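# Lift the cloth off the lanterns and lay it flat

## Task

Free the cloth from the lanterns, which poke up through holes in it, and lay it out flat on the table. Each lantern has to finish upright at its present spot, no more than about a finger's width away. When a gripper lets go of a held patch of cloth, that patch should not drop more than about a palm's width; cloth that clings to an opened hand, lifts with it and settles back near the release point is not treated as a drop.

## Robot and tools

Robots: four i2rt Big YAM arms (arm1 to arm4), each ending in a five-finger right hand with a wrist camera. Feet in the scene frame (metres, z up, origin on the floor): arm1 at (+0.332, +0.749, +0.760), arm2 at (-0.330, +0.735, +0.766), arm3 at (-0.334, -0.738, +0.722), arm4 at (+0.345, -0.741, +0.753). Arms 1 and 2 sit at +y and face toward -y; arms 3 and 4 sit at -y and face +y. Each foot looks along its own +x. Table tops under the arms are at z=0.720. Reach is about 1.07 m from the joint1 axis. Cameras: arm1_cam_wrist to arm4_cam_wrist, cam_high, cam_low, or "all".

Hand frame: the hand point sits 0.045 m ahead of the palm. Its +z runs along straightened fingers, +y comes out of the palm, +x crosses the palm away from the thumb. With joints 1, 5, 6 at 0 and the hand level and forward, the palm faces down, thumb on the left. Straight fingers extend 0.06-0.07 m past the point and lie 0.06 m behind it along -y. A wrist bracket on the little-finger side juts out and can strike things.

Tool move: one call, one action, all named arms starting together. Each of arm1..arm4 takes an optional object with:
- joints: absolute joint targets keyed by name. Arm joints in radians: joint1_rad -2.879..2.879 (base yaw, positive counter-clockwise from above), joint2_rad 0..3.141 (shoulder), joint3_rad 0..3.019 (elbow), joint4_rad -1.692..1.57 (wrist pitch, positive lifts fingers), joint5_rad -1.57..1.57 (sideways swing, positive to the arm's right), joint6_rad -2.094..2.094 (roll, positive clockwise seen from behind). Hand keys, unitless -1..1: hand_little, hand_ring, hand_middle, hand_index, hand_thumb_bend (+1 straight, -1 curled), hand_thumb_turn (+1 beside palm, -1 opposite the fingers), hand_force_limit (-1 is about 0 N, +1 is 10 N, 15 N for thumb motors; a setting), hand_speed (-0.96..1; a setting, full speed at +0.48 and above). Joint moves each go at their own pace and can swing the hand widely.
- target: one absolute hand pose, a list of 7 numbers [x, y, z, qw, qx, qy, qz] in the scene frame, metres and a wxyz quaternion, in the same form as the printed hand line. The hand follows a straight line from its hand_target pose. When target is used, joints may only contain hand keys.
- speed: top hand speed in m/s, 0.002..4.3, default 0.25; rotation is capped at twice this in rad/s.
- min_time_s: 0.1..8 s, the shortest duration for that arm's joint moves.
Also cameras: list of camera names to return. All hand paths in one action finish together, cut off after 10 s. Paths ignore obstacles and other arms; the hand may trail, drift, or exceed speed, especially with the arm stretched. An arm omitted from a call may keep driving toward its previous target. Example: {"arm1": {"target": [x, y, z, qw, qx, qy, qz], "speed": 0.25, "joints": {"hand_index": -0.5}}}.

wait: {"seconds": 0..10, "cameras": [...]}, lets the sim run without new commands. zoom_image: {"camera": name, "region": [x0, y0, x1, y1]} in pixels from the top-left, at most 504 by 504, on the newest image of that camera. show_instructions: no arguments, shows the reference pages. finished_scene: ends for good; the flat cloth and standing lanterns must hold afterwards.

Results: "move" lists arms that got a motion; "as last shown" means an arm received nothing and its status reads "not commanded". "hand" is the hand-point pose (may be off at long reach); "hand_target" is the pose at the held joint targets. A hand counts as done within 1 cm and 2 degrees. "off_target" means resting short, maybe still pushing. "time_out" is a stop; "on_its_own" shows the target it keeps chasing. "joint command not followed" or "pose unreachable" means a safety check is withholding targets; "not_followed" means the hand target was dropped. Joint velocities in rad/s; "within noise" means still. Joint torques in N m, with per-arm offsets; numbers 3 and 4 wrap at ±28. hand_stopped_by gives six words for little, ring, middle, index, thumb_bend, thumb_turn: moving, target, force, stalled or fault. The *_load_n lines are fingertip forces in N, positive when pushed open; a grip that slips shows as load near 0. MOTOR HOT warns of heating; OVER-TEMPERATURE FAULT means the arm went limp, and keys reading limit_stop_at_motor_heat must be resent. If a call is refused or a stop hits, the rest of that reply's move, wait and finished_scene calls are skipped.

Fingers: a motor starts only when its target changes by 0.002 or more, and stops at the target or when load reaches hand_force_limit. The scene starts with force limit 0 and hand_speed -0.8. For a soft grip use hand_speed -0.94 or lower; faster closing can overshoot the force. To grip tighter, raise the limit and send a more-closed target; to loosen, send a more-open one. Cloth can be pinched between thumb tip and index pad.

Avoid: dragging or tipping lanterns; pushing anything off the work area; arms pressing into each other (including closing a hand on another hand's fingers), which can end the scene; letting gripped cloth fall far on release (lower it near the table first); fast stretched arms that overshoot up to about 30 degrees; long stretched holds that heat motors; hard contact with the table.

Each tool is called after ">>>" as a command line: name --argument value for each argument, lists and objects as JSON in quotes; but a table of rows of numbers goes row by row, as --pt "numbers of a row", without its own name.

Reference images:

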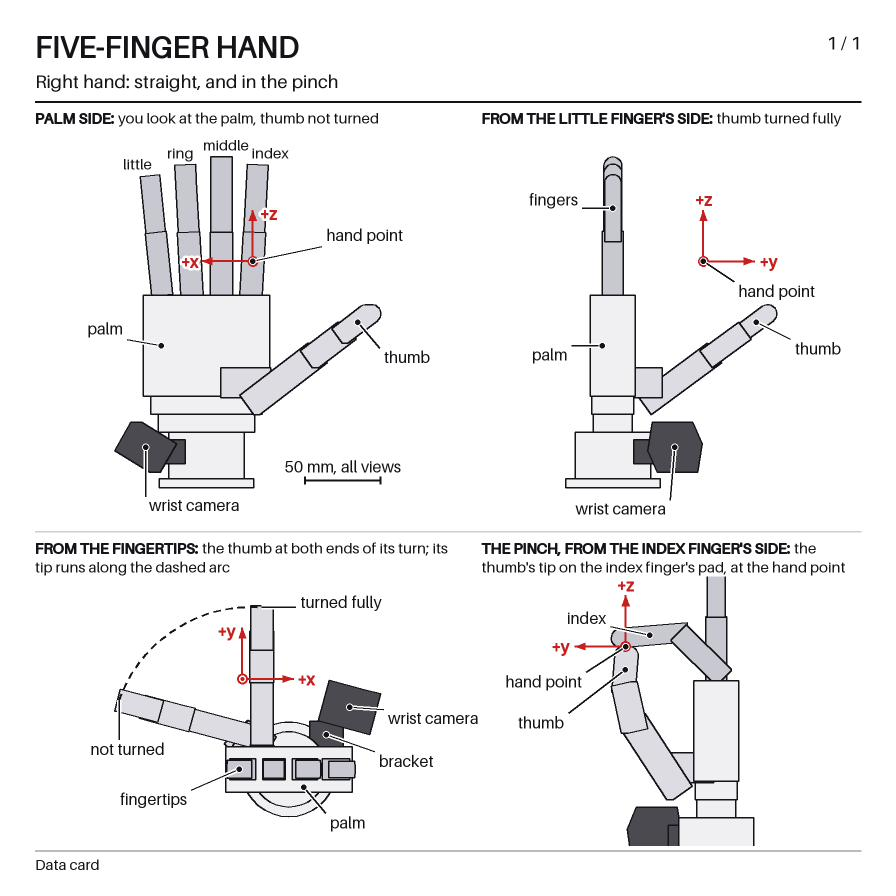

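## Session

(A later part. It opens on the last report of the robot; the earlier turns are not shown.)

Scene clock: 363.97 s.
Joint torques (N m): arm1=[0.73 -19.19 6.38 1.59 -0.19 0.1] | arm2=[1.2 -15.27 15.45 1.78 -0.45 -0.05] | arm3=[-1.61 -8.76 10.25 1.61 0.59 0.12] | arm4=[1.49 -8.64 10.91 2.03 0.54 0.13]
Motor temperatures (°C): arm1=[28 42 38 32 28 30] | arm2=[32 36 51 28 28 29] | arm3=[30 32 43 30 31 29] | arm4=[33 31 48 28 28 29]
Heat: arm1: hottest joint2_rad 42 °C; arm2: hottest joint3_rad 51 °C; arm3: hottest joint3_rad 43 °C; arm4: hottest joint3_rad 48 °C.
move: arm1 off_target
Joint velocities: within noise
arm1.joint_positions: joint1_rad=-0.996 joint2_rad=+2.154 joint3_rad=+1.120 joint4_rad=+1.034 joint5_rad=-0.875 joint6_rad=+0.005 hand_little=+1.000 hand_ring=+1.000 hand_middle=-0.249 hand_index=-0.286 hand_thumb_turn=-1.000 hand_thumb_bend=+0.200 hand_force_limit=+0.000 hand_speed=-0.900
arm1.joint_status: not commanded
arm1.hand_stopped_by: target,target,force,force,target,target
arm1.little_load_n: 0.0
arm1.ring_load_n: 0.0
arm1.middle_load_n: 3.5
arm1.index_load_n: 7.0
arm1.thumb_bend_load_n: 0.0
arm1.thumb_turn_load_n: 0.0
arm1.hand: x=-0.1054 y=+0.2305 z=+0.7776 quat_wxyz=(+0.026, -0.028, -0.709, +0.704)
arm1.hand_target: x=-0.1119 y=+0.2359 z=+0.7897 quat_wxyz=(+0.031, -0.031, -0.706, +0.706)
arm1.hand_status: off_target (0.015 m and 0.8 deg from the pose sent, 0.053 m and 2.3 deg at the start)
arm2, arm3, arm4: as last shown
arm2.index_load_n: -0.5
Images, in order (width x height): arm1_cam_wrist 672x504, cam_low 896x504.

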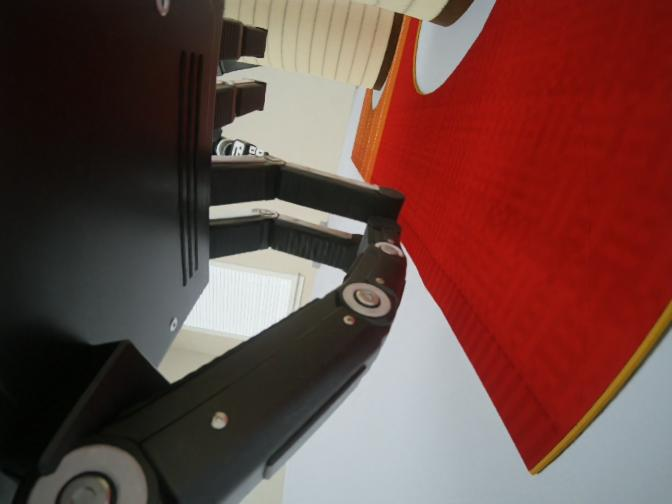

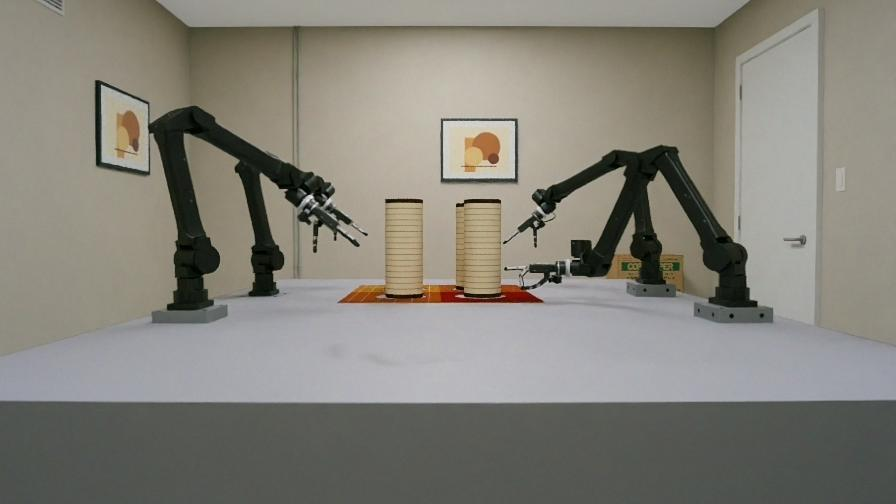

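>>> move --arm1 '{"target": [-0.095, 0.240, 0.85, -0.0142, 0.0413, 0.9447, -0.3252], "speed": 0.2, "joints": {"hand_index": -0.25, "hand_middle": -0.25, "hand_thumb_bend": 0.7, "hand_speed": -0.7}}'

>>> move --arm1 '{"target": [-0.095, 0.238, 0.79, -0.0142, 0.0413, 0.9447, -0.3252], "speed": 0.1}' --cameras '["arm1_cam_wrist", "cam_low"]'

>>> zoom_image --camera "cam_low" --region '[460, 240, 580, 310]'

Scene clock: 389.63 s.
Joint torques (N m): arm1=[2.9 -18.2 14.58 1.06 -0.31 -0.04] | arm2=[1.2 -15.33 15.45 1.76 -0.44 -0.05] | arm3=[-1.61 -8.76 10.3 1.69 0.6 0.13] | arm4=[1.49 -8.76 10.91 2.03 0.53 0.13]
Motor temperatures (°C): arm1=[28 41 38 32 28 30] | arm2=[32 36 51 28 28 29] | arm3=[30 32 43 30 31 29] | arm4=[33 31 48 28 28 29]
Heat: arm1: hottest joint2_rad 41 °C; arm2: hottest joint3_rad 51 °C; arm3: hottest joint3_rad 43 °C; arm4: hottest joint3_rad 48 °C.
move: arm1 off_target
Joint velocities: within noise
arm1.joint_positions: joint1_rad=-0.861 joint2_rad=+1.930 joint3_rad=+1.588 joint4_rad=-0.724 joint5_rad=-0.424 joint6_rad=-0.591 hand_little=+1.000 hand_ring=+1.000 hand_middle=-0.250 hand_index=-0.250 hand_thumb_turn=-1.000 hand_thumb_bend=+0.700 hand_force_limit=+0.000 hand_speed=-0.700
arm1.joint_status: all done
arm1.hand_stopped_by: target,target,target,target,target,target
arm1.little_load_n: 0.0
arm1.ring_load_n: 0.0
arm1.middle_load_n: 0.0
arm1.index_load_n: 0.0
arm1.thumb_bend_load_n: 0.0
arm1.thumb_turn_load_n: 0.0
arm1.hand: x=-0.0871 y=+0.2563 z=+0.8350 quat_wxyz=(+0.003, -0.054, -0.948, +0.314)
arm1.hand_target: x=-0.0944 y=+0.2407 z=+0.8503 quat_wxyz=(+0.014, -0.042, -0.945, +0.326)
arm1.hand_status: off_target (0.024 m and 2.3 deg from the pose sent, 0.074 m and 51.6 deg at the start)
arm2, arm3, arm4: as last shown
arm2.index_load_n: 0.0
arm3.index_load_n: -0.5
pictures: none

Scene clock: 390.97 s.
Joint torques (N m): arm1=[3.19 -18.84 10.02 2.06 -0.28 -0.01] | arm2=[1.26 -15.33 15.42 1.77 -0.44 -0.05] | arm3=[-1.49 -8.76 10.28 1.58 0.58 0.13] | arm4=[1.49 -8.7 10.91 2.04 0.54 0.12]
Motor temperatures (°C): arm1=[28 41 38 32 28 30] | arm2=[32 36 51 28 28 29] | arm3=[30 32 43 30 31 29] | arm4=[33 31 48 28 28 29]
Heat: arm1: hottest joint2_rad 41 °C; arm2: hottest joint3_rad 51 °C; arm3: hottest joint3_rad 43 °C; arm4: hottest joint3_rad 48 °C.
move: arm1 done
Joint velocities: within noise
arm1.joint_positions: joint1_rad=-0.861 joint2_rad=+2.000 joint3_rad=+1.568 joint4_rad=-0.619 joint5_rad=-0.423 joint6_rad=-0.591 hand_little=+1.000 hand_ring=+1.000 hand_middle=-0.250 hand_index=-0.250 hand_thumb_turn=-1.000 hand_thumb_bend=+0.700 hand_force_limit=+0.000 hand_speed=-0.700
arm1.joint_status: not commanded
arm1.hand_stopped_by: target,target,target,target,target,target
arm1.little_load_n: 0.0
arm1.ring_load_n: 0.0
arm1.middle_load_n: 0.0
arm1.index_load_n: 0.0
arm1.thumb_bend_load_n: 0.0
arm1.thumb_turn_load_n: 0.0
arm1.hand: x=-0.0972 y=+0.2472 z=+0.7901 quat_wxyz=(+0.009, -0.052, -0.946, +0.320)
arm1.hand_target: x=-0.0947 y=+0.2381 z=+0.7899 quat_wxyz=(+0.014, -0.041, -0.945, +0.325)
arm1.hand_status: done (0.009 m and 1.5 deg from the pose sent, 0.049 m and 2.3 deg at the start)
arm2, arm3, arm4: as last shown
arm2.little_load_n: 0.5
arm3.index_load_n: 0.0
Images, in order (width x height): arm1_cam_wrist 672x504, cam_low 896x504.

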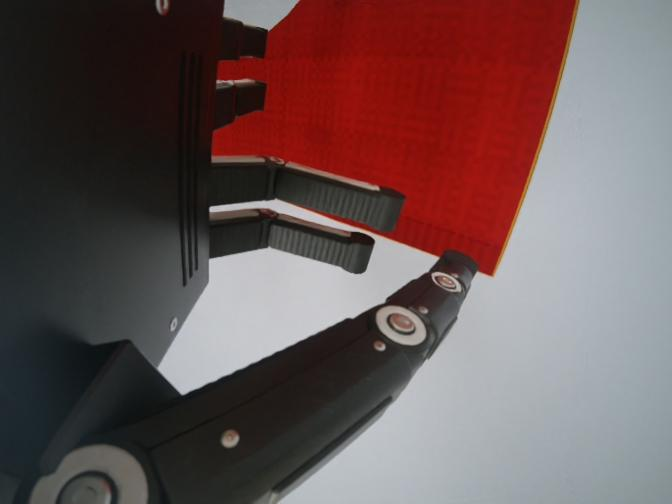

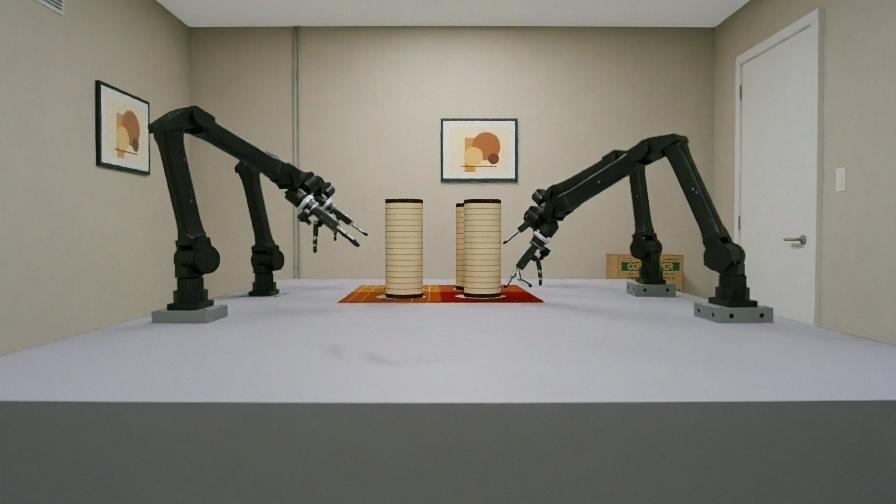

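Scaled by 4.200 from the camera's image (finer frame: 1280x720).

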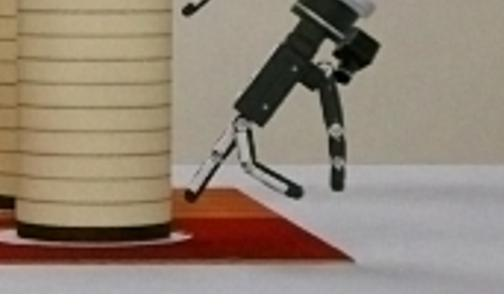

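>>> move --arm1 '{"target": [-0.100, 0.242, 0.738, -0.0142, 0.0413, 0.9447, -0.3252], "speed": 0.08, "joints": {"hand_ring": -1, "hand_little": -1, "hand_speed": 0}}' --cameras '["arm1_cam_wrist", "cam_low"]'

>>> zoom_image --camera "cam_low" --region '[460, 240, 580, 310]'

Scene clock: 400.03 s.
Joint torques (N m): arm1=[2.43 -18.96 9.35 1.84 -0.36 -0.06] | arm2=[1.32 -15.33 15.45 1.78 -0.45 -0.05] | arm3=[-1.44 -8.76 10.25 1.58 0.59 0.13] | arm4=[1.44 -8.64 10.92 2.04 0.54 0.13]
Motor temperatures (°C): arm1=[28 41 38 32 28 29] | arm2=[32 36 51 28 28 29] | arm3=[30 32 43 30 31 29] | arm4=[33 31 48 28 28 29]
Heat: arm1: hottest joint2_rad 41 °C; arm2: hottest joint3_rad 51 °C; arm3: hottest joint3_rad 43 °C; arm4: hottest joint3_rad 48 °C.
move: arm1 done
Joint velocities: within noise
arm1.joint_positions: joint1_rad=-0.861 joint2_rad=+2.063 joint3_rad=+1.530 joint4_rad=-0.511 joint5_rad=-0.426 joint6_rad=-0.598 hand_little=-1.000 hand_ring=-1.000 hand_middle=-0.250 hand_index=-0.250 hand_thumb_turn=-1.000 hand_thumb_bend=+0.700 hand_force_limit=+0.000 hand_speed=+0.000
arm1.joint_status: all done
arm1.hand_stopped_by: target,target,target,target,target,target
arm1.little_load_n: 0.0
arm1.ring_load_n: 0.0
arm1.middle_load_n: -0.5
arm1.index_load_n: 0.0
arm1.thumb_bend_load_n: 0.0
arm1.thumb_turn_load_n: 0.0
arm1.hand: x=-0.0991 y=+0.2455 z=+0.7411 quat_wxyz=(+0.010, -0.048, -0.945, +0.322)
arm1.hand_target: x=-0.0998 y=+0.2420 z=+0.7379 quat_wxyz=(+0.014, -0.041, -0.945, +0.325)
arm1.hand_status: done (0.005 m and 0.9 deg from the pose sent, 0.053 m and 1.5 deg at the start)
arm2, arm3, arm4: as last shown
arm2.little_load_n: 0.0
arm4.index_load_n: 0.5
Images, in order (width x height): arm1_cam_wrist 672x504, cam_low 896x504.

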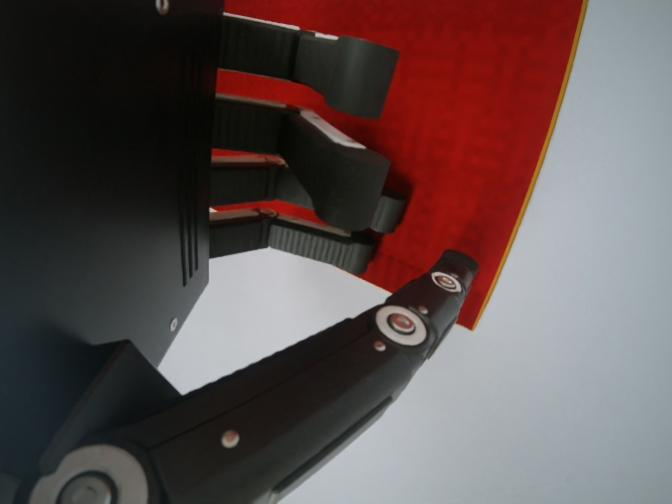

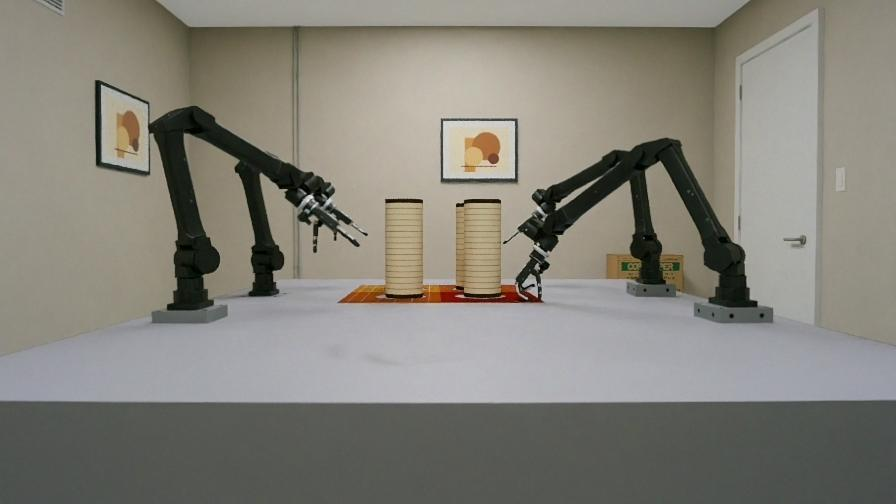

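Scaled by 4.200 from the camera's image (finer frame: 1280x720).

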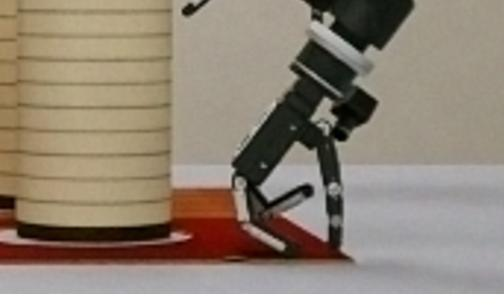

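>>> move --arm1 '{"target": [-0.135, 0.256, 0.728, -0.0142, 0.0413, 0.9447, -0.3252], "speed": 0.05}' --cameras '["arm1_cam_wrist", "cam_low", "cam_high"]'

>>> zoom_image --camera "cam_low" --region '[460, 240, 580, 310]'

>>> zoom_image --camera "cam_high" --region '[280, 190, 460, 370]'

Scene clock: 405.10 s.
Joint torques (N m): arm1=[0.73 -17.2 12.79 0.81 -0.19 -0.16] | arm2=[1.2 -15.33 15.43 1.77 -0.44 -0.05] | arm3=[-1.67 -8.76 10.25 1.62 0.58 0.13] | arm4=[1.55 -8.7 10.91 2.03 0.54 0.13]
Motor temperatures (°C): arm1=[28 42 38 32 28 29] | arm2=[32 36 51 28 28 29] | arm3=[30 32 43 30 31 29] | arm4=[33 31 48 28 28 29]
Heat: arm1: hottest joint2_rad 42 °C; arm2: hottest joint3_rad 51 °C; arm3: hottest joint3_rad 43 °C; arm4: hottest joint3_rad 48 °C.
move: arm1 off_target
Joint velocities: within noise
arm1.joint_positions: joint1_rad=-0.893 joint2_rad=+2.083 joint3_rad=+1.556 joint4_rad=-0.516 joint5_rad=-0.458 joint6_rad=-0.640 hand_little=-1.000 hand_ring=-1.000 hand_middle=-0.250 hand_index=-0.250 hand_thumb_turn=-1.000 hand_thumb_bend=+0.700 hand_force_limit=+0.000 hand_speed=+0.000
arm1.joint_status: not commanded
arm1.hand_stopped_by: target,target,target,target,target,target
arm1.little_load_n: 0.0
arm1.ring_load_n: 0.0
arm1.middle_load_n: -2.5
arm1.index_load_n: 0.0
arm1.thumb_bend_load_n: 0.0
arm1.thumb_turn_load_n: 0.0
arm1.hand: x=-0.1188 y=+0.2524 z=+0.7402 quat_wxyz=(+0.012, -0.039, -0.942, +0.332)
arm1.hand_target: x=-0.1344 y=+0.2566 z=+0.7282 quat_wxyz=(+0.014, -0.041, -0.945, +0.326)
arm1.hand_status: off_target (0.021 m and 0.9 deg from the pose sent, 0.040 m and 0.9 deg at the start)
arm2, arm3, arm4: as last shown
arm2.thumb_turn_load_n: 0.5
arm4.index_load_n: 0.0
pictures: arm1_cam_wrist, cam_high, cam_low
Images, in order (width x height): arm1_cam_wrist 672x504, cam_high 896x504, cam_low 896x504.

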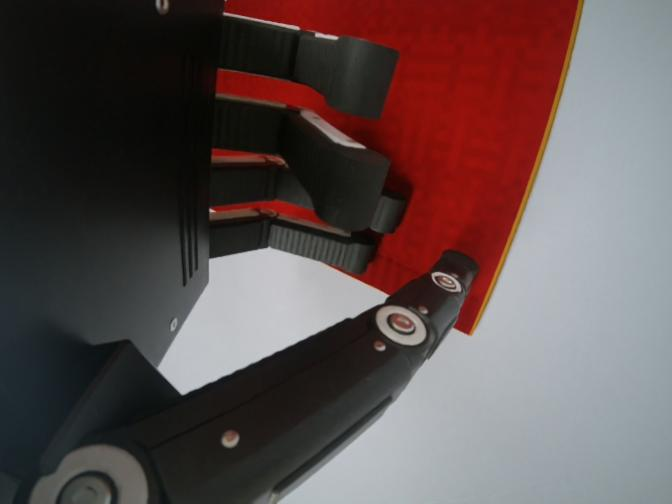

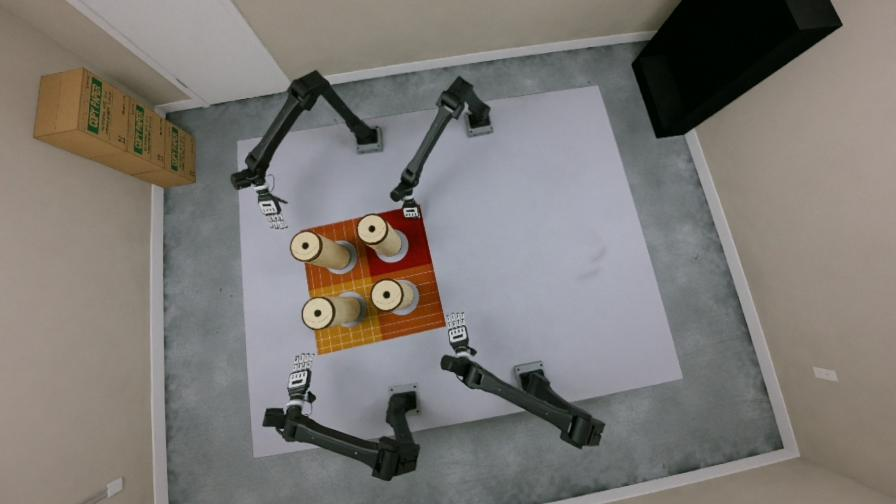

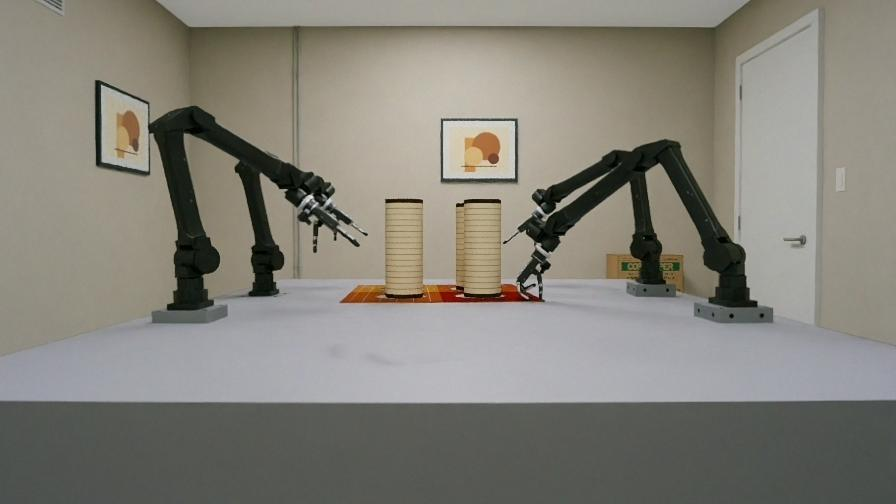

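Scaled by 4.200 from the camera's image (finer frame: 1280x720).

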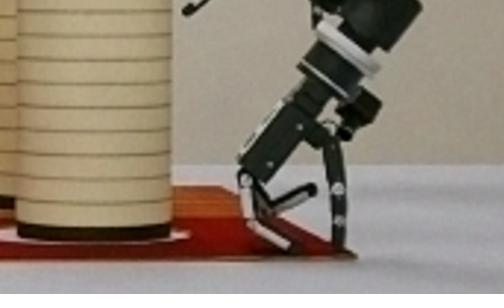

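Scaled by 2.800 from the camera's image (finer frame: 1280x720).

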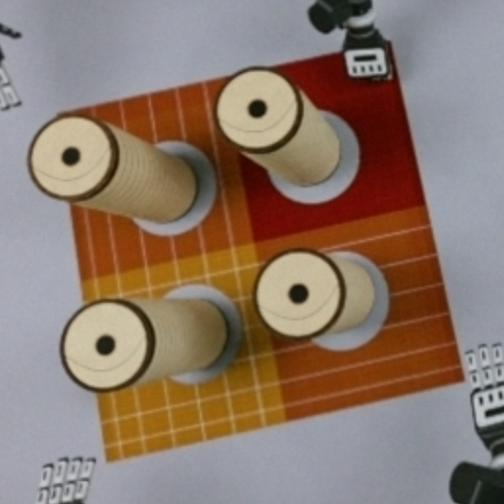

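>>> move --arm1 '{"joints": {"hand_thumb_bend": 0.35, "hand_speed": -0.85}}' --cameras '["arm1_cam_wrist", "cam_low"]'

>>> zoom_image --camera "cam_low" --region '[490, 260, 590, 310]'

>>> zoom_image --camera "arm1_cam_wrist" --region '[200, 120, 500, 320]'

Scene clock: 410.93 s.
Joint torques (N m): arm1=[-0.03 -17.14 12.64 0.94 -0.16 -0.1] | arm2=[1.26 -15.38 15.42 1.76 -0.44 -0.05] | arm3=[-1.44 -8.7 10.21 1.58 0.6 0.12] | arm4=[1.55 -8.7 10.92 2.04 0.53 0.12]
Motor temperatures (°C): arm1=[28 42 39 32 28 29] | arm2=[32 36 52 28 28 29] | arm3=[30 32 43 30 31 29] | arm4=[33 31 48 28 28 29]
Heat: arm1: hottest joint2_rad 42 °C; arm2: hottest joint3_rad 52 °C; arm3: hottest joint3_rad 43 °C; arm4: hottest joint3_rad 48 °C.
move: arm1 done
Joint velocities: within noise
arm1.joint_positions: joint1_rad=-0.893 joint2_rad=+2.083 joint3_rad=+1.556 joint4_rad=-0.516 joint5_rad=-0.458 joint6_rad=-0.640 hand_little=-1.000 hand_ring=-1.000 hand_middle=-0.250 hand_index=-0.250 hand_thumb_turn=-1.000 hand_thumb_bend=+0.350 hand_force_limit=+0.000 hand_speed=-0.850
arm1.joint_status: all done
arm1.hand_stopped_by: target,target,target,target,target,target
arm1.little_load_n: 0.0
arm1.ring_load_n: 0.0
arm1.middle_load_n: -2.5
arm1.index_load_n: 0.0
arm1.thumb_bend_load_n: 0.0
arm1.thumb_turn_load_n: 0.0
arm1.hand: x=-0.1188 y=+0.2524 z=+0.7402 quat_wxyz=(+0.012, -0.039, -0.942, +0.332)
arm1.hand_target: x=-0.1344 y=+0.2566 z=+0.7282 quat_wxyz=(+0.014, -0.041, -0.945, +0.325)
arm1.hand_status: not commanded
arm2, arm3, arm4: as last shown
arm2.thumb_turn_load_n: 0.0
Images, in order (width x height): arm1_cam_wrist 672x504, cam_low 896x504.

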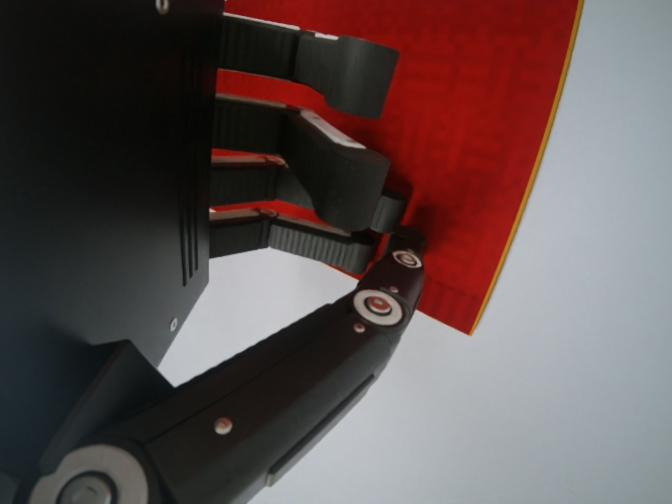

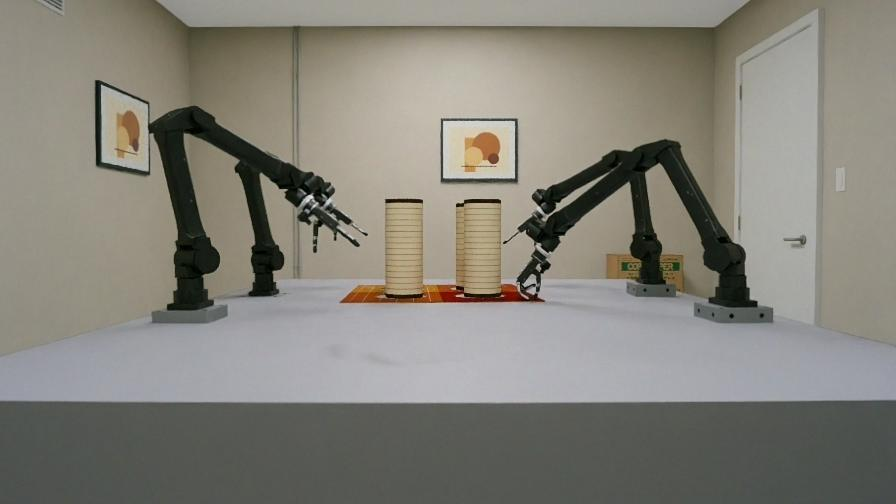

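Scaled by 5.040 from the camera's image (finer frame: 1280x720).

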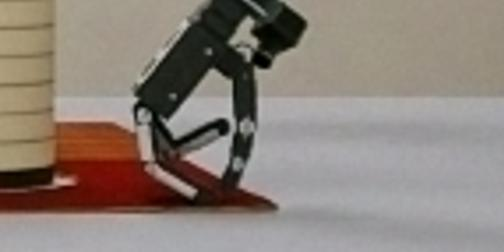

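Scaled by 1.680 from the camera's image (finer frame: 960x720).

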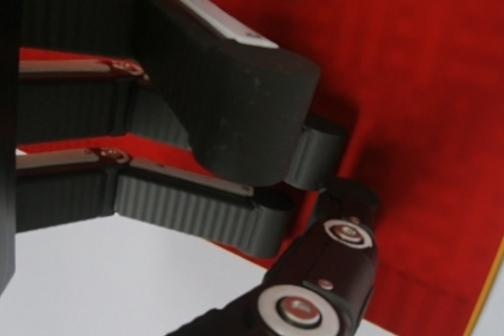

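>>> move --arm1 '{"target": [-0.107, 0.290, 0.83, 0.0295, -0.0322, 0.7366, -0.6749], "speed": 0.2, "joints": {"hand_index": 0, "hand_middle": 0, "hand_thumb_bend": 0.2, "hand_ring": 1, "hand_little": 1, "hand_speed": -0.5}}'

>>> move --arm1 '{"target": [-0.112, 0.296, 0.78, 0.0295, -0.0322, 0.7366, -0.6749], "speed": 0.1}' --cameras '["arm1_cam_wrist", "cam_low"]'

>>> zoom_image --camera "cam_low" --region '[460, 240, 580, 310]'

Scene clock: 450.67 s.
Joint torques (N m): arm1=[0.62 -17.44 7.39 2.51 -0.31 0.11] | arm2=[1.26 -15.33 15.43 1.77 -0.44 -0.05] | arm3=[-1.61 -8.82 10.24 1.59 0.58 0.12] | arm4=[1.55 -8.64 10.91 2.02 0.54 0.12]
Motor temperatures (°C): arm1=[28 43 43 31 28 29] | arm2=[32 36 52 28 28 29] | arm3=[30 32 43 29 31 29] | arm4=[33 31 49 28 28 29]
Heat: arm1: hottest joint2_rad 43 °C; arm2: hottest joint3_rad 52 °C; arm3: hottest joint3_rad 43 °C; arm4: hottest joint3_rad 49 °C.
move: arm1 done
Joint velocities: within noise
arm1.joint_positions: joint1_rad=-1.090 joint2_rad=+1.985 joint3_rad=+1.126 joint4_rad=+0.643 joint5_rad=-1.137 joint6_rad=-0.183 hand_little=+1.000 hand_ring=+1.000 hand_middle=+0.000 hand_index=+0.000 hand_thumb_turn=-1.000 hand_thumb_bend=+0.200 hand_force_limit=+0.000 hand_speed=-0.500
arm1.joint_status: all done
arm1.hand_stopped_by: target,target,target,target,target,target
arm1.little_load_n: 0.0
arm1.ring_load_n: 0.0
arm1.middle_load_n: -0.5
arm1.index_load_n: 0.0
arm1.thumb_bend_load_n: 0.5
arm1.thumb_turn_load_n: 0.0
arm1.hand: x=-0.1010 y=+0.2853 z=+0.8247 quat_wxyz=(-0.038, +0.032, -0.740, +0.671)
arm1.hand_target: x=-0.1069 y=+0.2900 z=+0.8299 quat_wxyz=(-0.030, +0.032, -0.737, +0.675)
arm1.hand_status: done (0.009 m and 1.2 deg from the pose sent, 0.098 m and 47.1 deg at the start)
arm2, arm3, arm4: as last shown
arm2.middle_load_n: -0.5
arm4.thumb_bend_load_n: -0.5
pictures: none

Scene clock: 451.83 s.
Joint torques (N m): arm1=[1.38 -17.61 7.01 2.28 -0.37 0.03] | arm2=[1.26 -15.33 15.42 1.78 -0.44 -0.05] | arm3=[-1.38 -8.82 10.21 1.58 0.59 0.12] | arm4=[1.55 -8.7 10.92 2.04 0.54 0.13]
Motor temperatures (°C): arm1=[28 42 43 31 28 29] | arm2=[32 36 52 28 28 29] | arm3=[30 32 43 29 31 29] | arm4=[33 31 49 28 28 29]
Heat: arm1: hottest joint3_rad 43 °C; arm2: hottest joint3_rad 52 °C; arm3: hottest joint3_rad 43 °C; arm4: hottest joint3_rad 49 °C.
move: arm1 done
Joint velocities: within noise
arm1.joint_positions: joint1_rad=-1.102 joint2_rad=+2.090 joint3_rad=+1.126 joint4_rad=+0.742 joint5_rad=-1.148 joint6_rad=-0.183 hand_little=+1.000 hand_ring=+1.000 hand_middle=+0.000 hand_index=+0.000 hand_thumb_turn=-1.000 hand_thumb_bend=+0.200 hand_force_limit=+0.000 hand_speed=-0.500
arm1.joint_status: not commanded
arm1.hand_stopped_by: target,target,target,target,target,target
arm1.little_load_n: -0.5
arm1.ring_load_n: 0.0
arm1.middle_load_n: 0.0
arm1.index_load_n: 0.0
arm1.thumb_bend_load_n: 0.0
arm1.thumb_turn_load_n: 0.0
arm1.hand: x=-0.1047 y=+0.2913 z=+0.7762 quat_wxyz=(-0.040, +0.030, -0.740, +0.671)
arm1.hand_target: x=-0.1120 y=+0.2960 z=+0.7800 quat_wxyz=(-0.029, +0.032, -0.737, +0.675)
arm1.hand_status: done (0.010 m and 1.4 deg from the pose sent, 0.047 m and 1.2 deg at the start)
arm2.joint_positions: joint1_rad=-0.898 joint2_rad=+1.728 joint3_rad=+1.415 joint4_rad=-0.587 joint5_rad=-0.676 joint6_rad=-0.604 hand_little=+1.000 hand_ring=+1.000 hand_middle=+1.000 hand_index=+1.000 hand_thumb_turn=-1.000 hand_thumb_bend=+1.000 hand_force_limit=+0.000 hand_speed=-0.800
arm2.joint_status: not commanded
arm2.hand_stopped_by: target,target,target,target,target,target
arm2.little_load_n: 0.0
arm2.ring_load_n: 0.0
arm2.middle_load_n: 0.0
arm2.index_load_n: 0.0
arm2.thumb_bend_load_n: 0.0
arm2.thumb_turn_load_n: 0.0
arm2.hand: x=-0.7538 y=+0.2913 z=+0.9191 quat_wxyz=(-0.006, -0.046, -0.896, +0.441)
arm2.hand_target: x=-0.7743 y=+0.2816 z=+0.9505 quat_wxyz=(+0.020, -0.039, -0.886, +0.461)
arm2.hand_status: not commanded
arm3.joint_positions: joint1_rad=+1.246 joint2_rad=+1.255 joint3_rad=+1.091 joint4_rad=-0.879 joint5_rad=+0.834 joint6_rad=+0.869 hand_little=+1.000 hand_ring=+1.000 hand_middle=+1.000 hand_index=+1.000 hand_thumb_turn=-1.000 hand_thumb_bend=+1.000 hand_force_limit=+0.000 hand_speed=-0.800
arm3.joint_status: not commanded
arm3.hand_stopped_by: target,target,target,target,target,target
arm3.little_load_n: 0.0
arm3.ring_load_n: 0.0
arm3.middle_load_n: 0.0
arm3.index_load_n: 0.0
arm3.thumb_bend_load_n: 0.0
arm3.thumb_turn_load_n: 0.0
arm3.hand: x=-0.7287 y=-0.4799 z=+0.9430 quat_wxyz=(-0.455, +0.889, +0.045, -0.007)
arm3.hand_target: x=-0.7359 y=-0.4802 z=+0.9500 quat_wxyz=(-0.461, +0.886, +0.039, -0.020)
arm3.hand_status: not commanded
arm4.joint_positions: joint1_rad=+1.021 joint2_rad=+1.315 joint3_rad=+1.003 joint4_rad=-0.646 joint5_rad=+0.722 joint6_rad=+0.687 hand_little=+1.000 hand_ring=+1.000 hand_middle=+1.000 hand_index=+1.000 hand_thumb_turn=-1.000 hand_thumb_bend=+1.000 hand_force_limit=+0.000 hand_speed=-0.800
arm4.joint_status: not commanded
arm4.hand_stopped_by: target,target,target,target,target,target
arm4.little_load_n: 0.0
arm4.ring_load_n: 0.0
arm4.middle_load_n: 0.0
arm4.index_load_n: 0.0
arm4.thumb_bend_load_n: 0.0
arm4.thumb_turn_load_n: 0.0
arm4.hand: x=-0.0290 y=-0.4257 z=+0.9240 quat_wxyz=(-0.445, +0.894, +0.050, +0.007)
arm4.hand_target: x=-0.0488 y=-0.4209 z=+0.9505 quat_wxyz=(-0.461, +0.886, +0.039, -0.020)
arm4.hand_status: not commanded
Images, in order (width x height): arm1_cam_wrist 672x504, cam_low 896x504.

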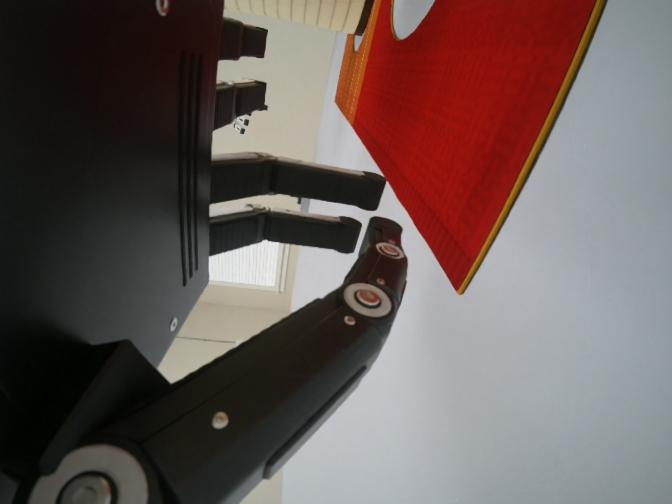

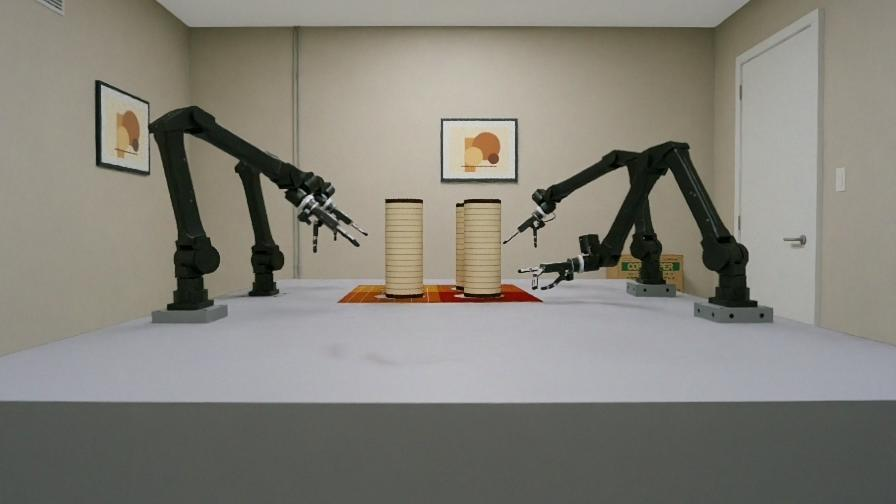

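Scaled by 4.200 from the camera's image (finer frame: 1280x720).

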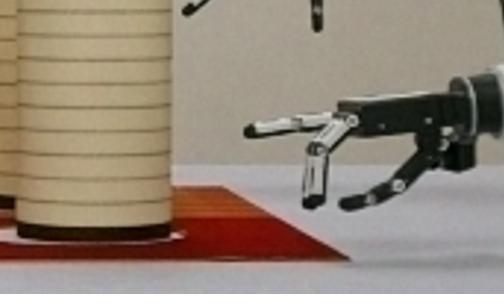

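>>> move --arm1 '{"target": [-0.114, 0.318, 0.765, 0.0295, -0.0322, 0.7366, -0.6749], "speed": 0.1}'

>>> move --arm1 '{"target": [-0.114, 0.316, 0.735, 0.0295, -0.0322, 0.7366, -0.6749], "speed": 0.06}' --cameras '["arm1_cam_wrist", "cam_low"]'

>>> zoom_image --camera "cam_low" --region '[490, 260, 590, 310]'

>>> zoom_image --camera "arm1_cam_wrist" --region '[250, 120, 550, 320]'

Scene clock: 462.63 s.
Joint torques (N m): arm1=[1.79 -16.03 6.31 2.63 -0.38 -0.03] | arm2=[1.26 -15.33 15.43 1.76 -0.44 -0.05] | arm3=[-1.61 -8.88 10.24 1.59 0.6 0.12] | arm4=[1.49 -8.7 10.91 2.03 0.54 0.13]
Motor temperatures (°C): arm1=[28 41 42 32 28 29] | arm2=[32 36 52 28 28 29] | arm3=[30 32 43 29 31 29] | arm4=[33 31 49 28 28 29]
Heat: arm1: hottest joint3_rad 42 °C; arm2: hottest joint3_rad 52 °C; arm3: hottest joint3_rad 43 °C; arm4: hottest joint3_rad 49 °C.
move: arm1 done
Joint velocities: within noise
arm1.joint_positions: joint1_rad=-1.141 joint2_rad=+2.095 joint3_rad=+1.105 joint4_rad=+0.767 joint5_rad=-1.184 joint6_rad=-0.193 hand_little=+1.000 hand_ring=+1.000 hand_middle=+0.000 hand_index=+0.000 hand_thumb_turn=-1.000 hand_thumb_bend=+0.200 hand_force_limit=+0.000 hand_speed=-0.500
arm1.joint_status: not commanded
arm1.hand_stopped_by: target,target,target,target,target,target
arm1.little_load_n: 0.0
arm1.ring_load_n: 0.0
arm1.middle_load_n: 0.0
arm1.index_load_n: 0.0
arm1.thumb_bend_load_n: 0.0
arm1.thumb_turn_load_n: 0.0
arm1.hand: x=-0.1099 y=+0.3131 z=+0.7701 quat_wxyz=(-0.037, +0.030, -0.738, +0.673)
arm1.hand_target: x=-0.1139 y=+0.3181 z=+0.7651 quat_wxyz=(-0.030, +0.032, -0.737, +0.675)
arm1.hand_status: done (0.008 m and 0.9 deg from the pose sent, 0.030 m and 1.4 deg at the start)
arm2, arm3, arm4: as last shown
pictures: none

Scene clock: 463.63 s.
Joint torques (N m): arm1=[1.49 -16.73 6.91 2.36 -0.21 0.01] | arm2=[1.26 -15.33 15.43 1.77 -0.44 -0.05] | arm3=[-1.32 -8.88 10.21 1.59 0.59 0.12] | arm4=[1.49 -8.64 10.91 2.03 0.54 0.13]
Motor temperatures (°C): arm1=[28 41 42 32 28 29] | arm2=[32 36 52 28 28 29] | arm3=[30 32 43 29 31 29] | arm4=[33 31 49 28 28 29]
Heat: arm1: hottest joint3_rad 42 °C; arm2: hottest joint3_rad 52 °C; arm3: hottest joint3_rad 43 °C; arm4: hottest joint3_rad 49 °C.
move: arm1 done
Joint velocities: within noise
arm1.joint_positions: joint1_rad=-1.141 joint2_rad=+2.165 joint3_rad=+1.105 joint4_rad=+0.832 joint5_rad=-1.184 joint6_rad=-0.195 hand_little=+1.000 hand_ring=+1.000 hand_middle=+0.000 hand_index=+0.000 hand_thumb_turn=-1.000 hand_thumb_bend=+0.200 hand_force_limit=+0.000 hand_speed=-0.500
arm1.joint_status: not commanded
arm1.hand_stopped_by: target,target,target,target,target,target
arm1.little_load_n: 0.0
arm1.ring_load_n: 0.0
arm1.middle_load_n: 0.0
arm1.index_load_n: -0.5
arm1.thumb_bend_load_n: 0.0
arm1.thumb_turn_load_n: -0.5
arm1.hand: x=-0.1069 y=+0.3149 z=+0.7376 quat_wxyz=(-0.038, +0.029, -0.739, +0.672)
arm1.hand_target: x=-0.1139 y=+0.3162 z=+0.7350 quat_wxyz=(-0.029, +0.032, -0.737, +0.675)
arm1.hand_status: done (0.008 m and 1.1 deg from the pose sent, 0.035 m and 0.9 deg at the start)
arm2, arm3, arm4: as last shown
arm2.middle_load_n: -0.5
Images, in order (width x height): arm1_cam_wrist 672x504, cam_low 896x504.

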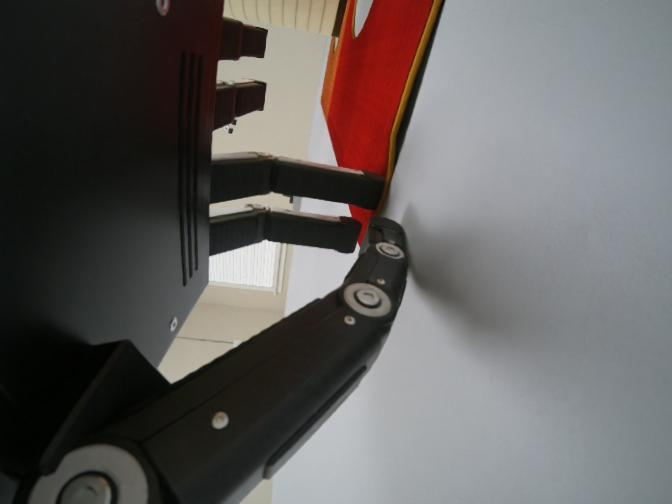

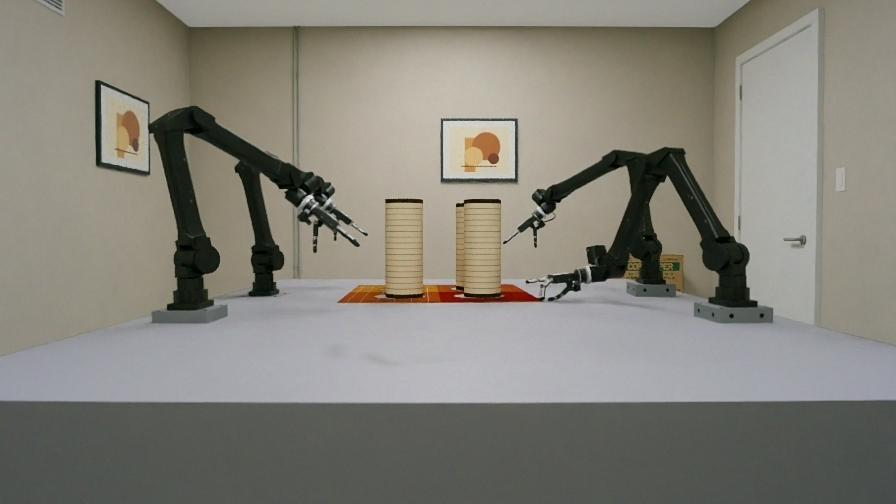

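Scaled by 5.040 from the camera's image (finer frame: 1280x720).

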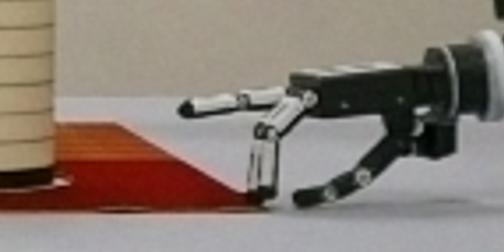

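Scaled by 1.680 from the camera's image (finer frame: 960x720).

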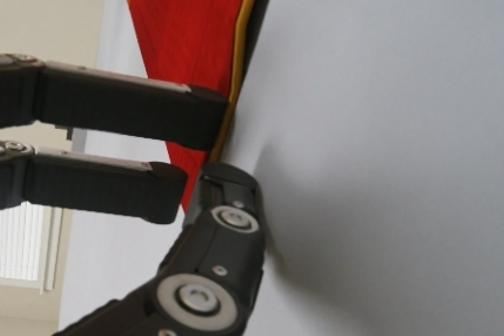

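>>> move --arm1 '{"target": [-0.124, 0.302, 0.78, 0.0295, -0.0322, 0.7366, -0.6749], "speed": 0.1}'

>>> move --arm1 '{"target": [-0.124, 0.306, 0.735, 0.0295, -0.0322, 0.7366, -0.6749], "speed": 0.08}' --cameras '["arm1_cam_wrist", "cam_low"]'

>>> zoom_image --camera "cam_low" --region '[490, 260, 590, 310]'

>>> zoom_image --camera "arm1_cam_wrist" --region '[250, 120, 550, 320]'

Scene clock: 470.97 s.
Joint torques (N m): arm1=[1.9 -19.37 9.77 1.33 -0.28 0.08] | arm2=[1.26 -15.33 15.42 1.76 -0.45 -0.05] | arm3=[-1.61 -8.53 10.28 1.63 0.58 0.12] | arm4=[1.49 -8.59 10.88 2.03 0.54 0.12]
Motor temperatures (°C): arm1=[28 41 41 32 28 29] | arm2=[32 36 52 28 28 28] | arm3=[30 32 43 29 31 29] | arm4=[33 31 49 28 28 29]
Heat: arm1: hottest joint2_rad 41 °C; arm2: hottest joint3_rad 52 °C; arm3: hottest joint3_rad 43 °C; arm4: hottest joint3_rad 49 °C.
move: arm1 off_target
Joint velocities: within noise
arm1.joint_positions: joint1_rad=-1.141 joint2_rad=+2.125 joint3_rad=+1.111 joint4_rad=+0.752 joint5_rad=-1.172 joint6_rad=-0.193 hand_little=+1.000 hand_ring=+1.000 hand_middle=+0.000 hand_index=+0.000 hand_thumb_turn=-1.000 hand_thumb_bend=+0.200 hand_force_limit=+0.000 hand_speed=-0.500
arm1.joint_status: not commanded
arm1.hand_stopped_by: target,target,target,target,target,target
arm1.little_load_n: 0.0
arm1.ring_load_n: 0.0
arm1.middle_load_n: 0.0
arm1.index_load_n: -0.5
arm1.thumb_bend_load_n: 0.0
arm1.thumb_turn_load_n: 0.0
arm1.hand: x=-0.1100 y=+0.3140 z=+0.7529 quat_wxyz=(-0.045, +0.015, -0.744, +0.666)
arm1.hand_target: x=-0.1231 y=+0.3027 z=+0.7804 quat_wxyz=(-0.029, +0.032, -0.736, +0.675)
arm1.hand_status: off_target (0.033 m and 3.0 deg from the pose sent, 0.047 m and 1.1 deg at the start)
arm2, arm3, arm4: as last shown
arm2.middle_load_n: 0.0
pictures: none

Scene clock: 472.07 s.
Joint torques (N m): arm1=[1.61 -16.56 8.94 2.03 -0.21 0.03] | arm2=[1.2 -15.33 15.41 1.77 -0.45 -0.05] | arm3=[-1.49 -8.82 10.26 1.63 0.58 0.13] | arm4=[1.49 -8.64 10.91 2.03 0.54 0.13]
Motor temperatures (°C): arm1=[28 41 41 32 28 29] | arm2=[32 36 52 28 28 28] | arm3=[30 32 43 29 31 29] | arm4=[33 31 49 28 28 29]
Heat: arm1: hottest joint2_rad 41 °C; arm2: hottest joint3_rad 52 °C; arm3: hottest joint3_rad 43 °C; arm4: hottest joint3_rad 49 °C.
move: arm1 off_target
Joint velocities: within noise
arm1.joint_positions: joint1_rad=-1.141 joint2_rad=+2.173 joint3_rad=+1.127 joint4_rad=+0.813 joint5_rad=-1.178 joint6_rad=-0.193 hand_little=+1.000 hand_ring=+1.000 hand_middle=+0.000 hand_index=+0.000 hand_thumb_turn=-1.000 hand_thumb_bend=+0.200 hand_force_limit=+0.000 hand_speed=-0.500
arm1.joint_status: not commanded
arm1.hand_stopped_by: target,target,target,target,target,target
arm1.little_load_n: 0.0
arm1.ring_load_n: -0.5
arm1.middle_load_n: 0.0
arm1.index_load_n: -0.5
arm1.thumb_bend_load_n: 0.0
arm1.thumb_turn_load_n: 0.0
arm1.hand: x=-0.1140 y=+0.3117 z=+0.7377 quat_wxyz=(-0.038, +0.025, -0.740, +0.671)
arm1.hand_target: x=-0.1237 y=+0.3064 z=+0.7351 quat_wxyz=(-0.030, +0.032, -0.737, +0.675)
arm1.hand_status: off_target (0.012 m and 1.3 deg from the pose sent, 0.024 m and 3.0 deg at the start)
arm2, arm3, arm4: as last shown
Images, in order (width x height): arm1_cam_wrist 672x504, cam_low 896x504.

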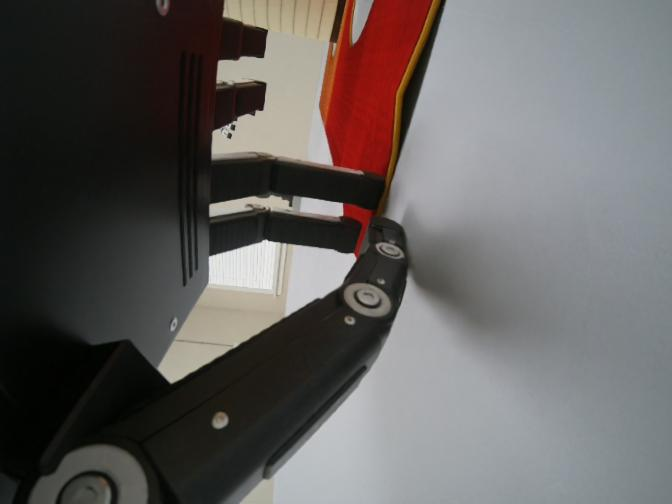

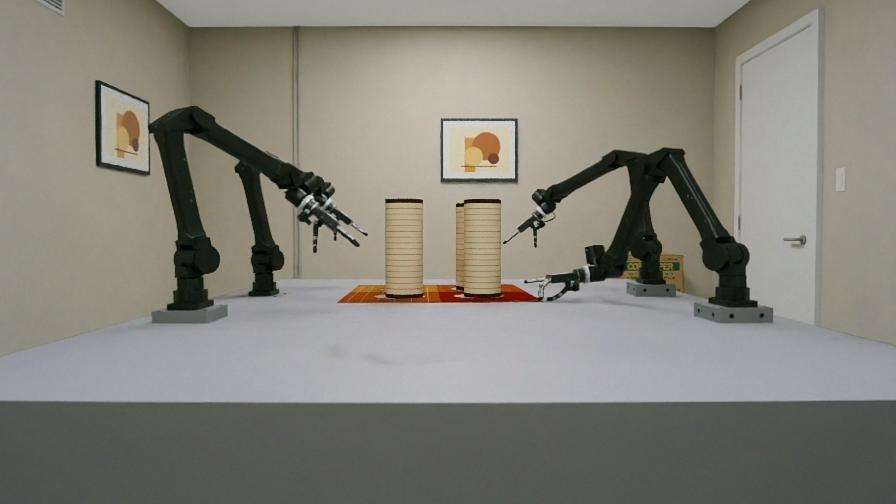

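Scaled by 5.040 from the camera's image (finer frame: 1280x720).

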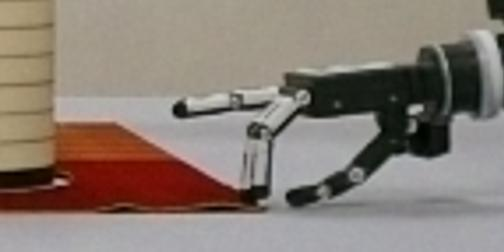

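Scaled by 1.680 from the camera's image (finer frame: 960x720).

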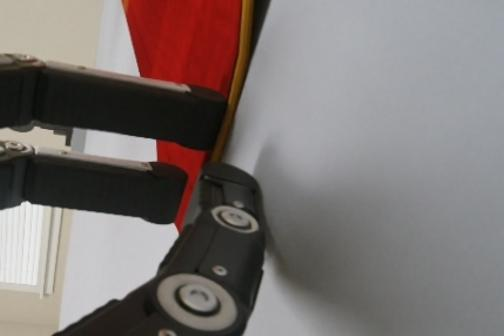

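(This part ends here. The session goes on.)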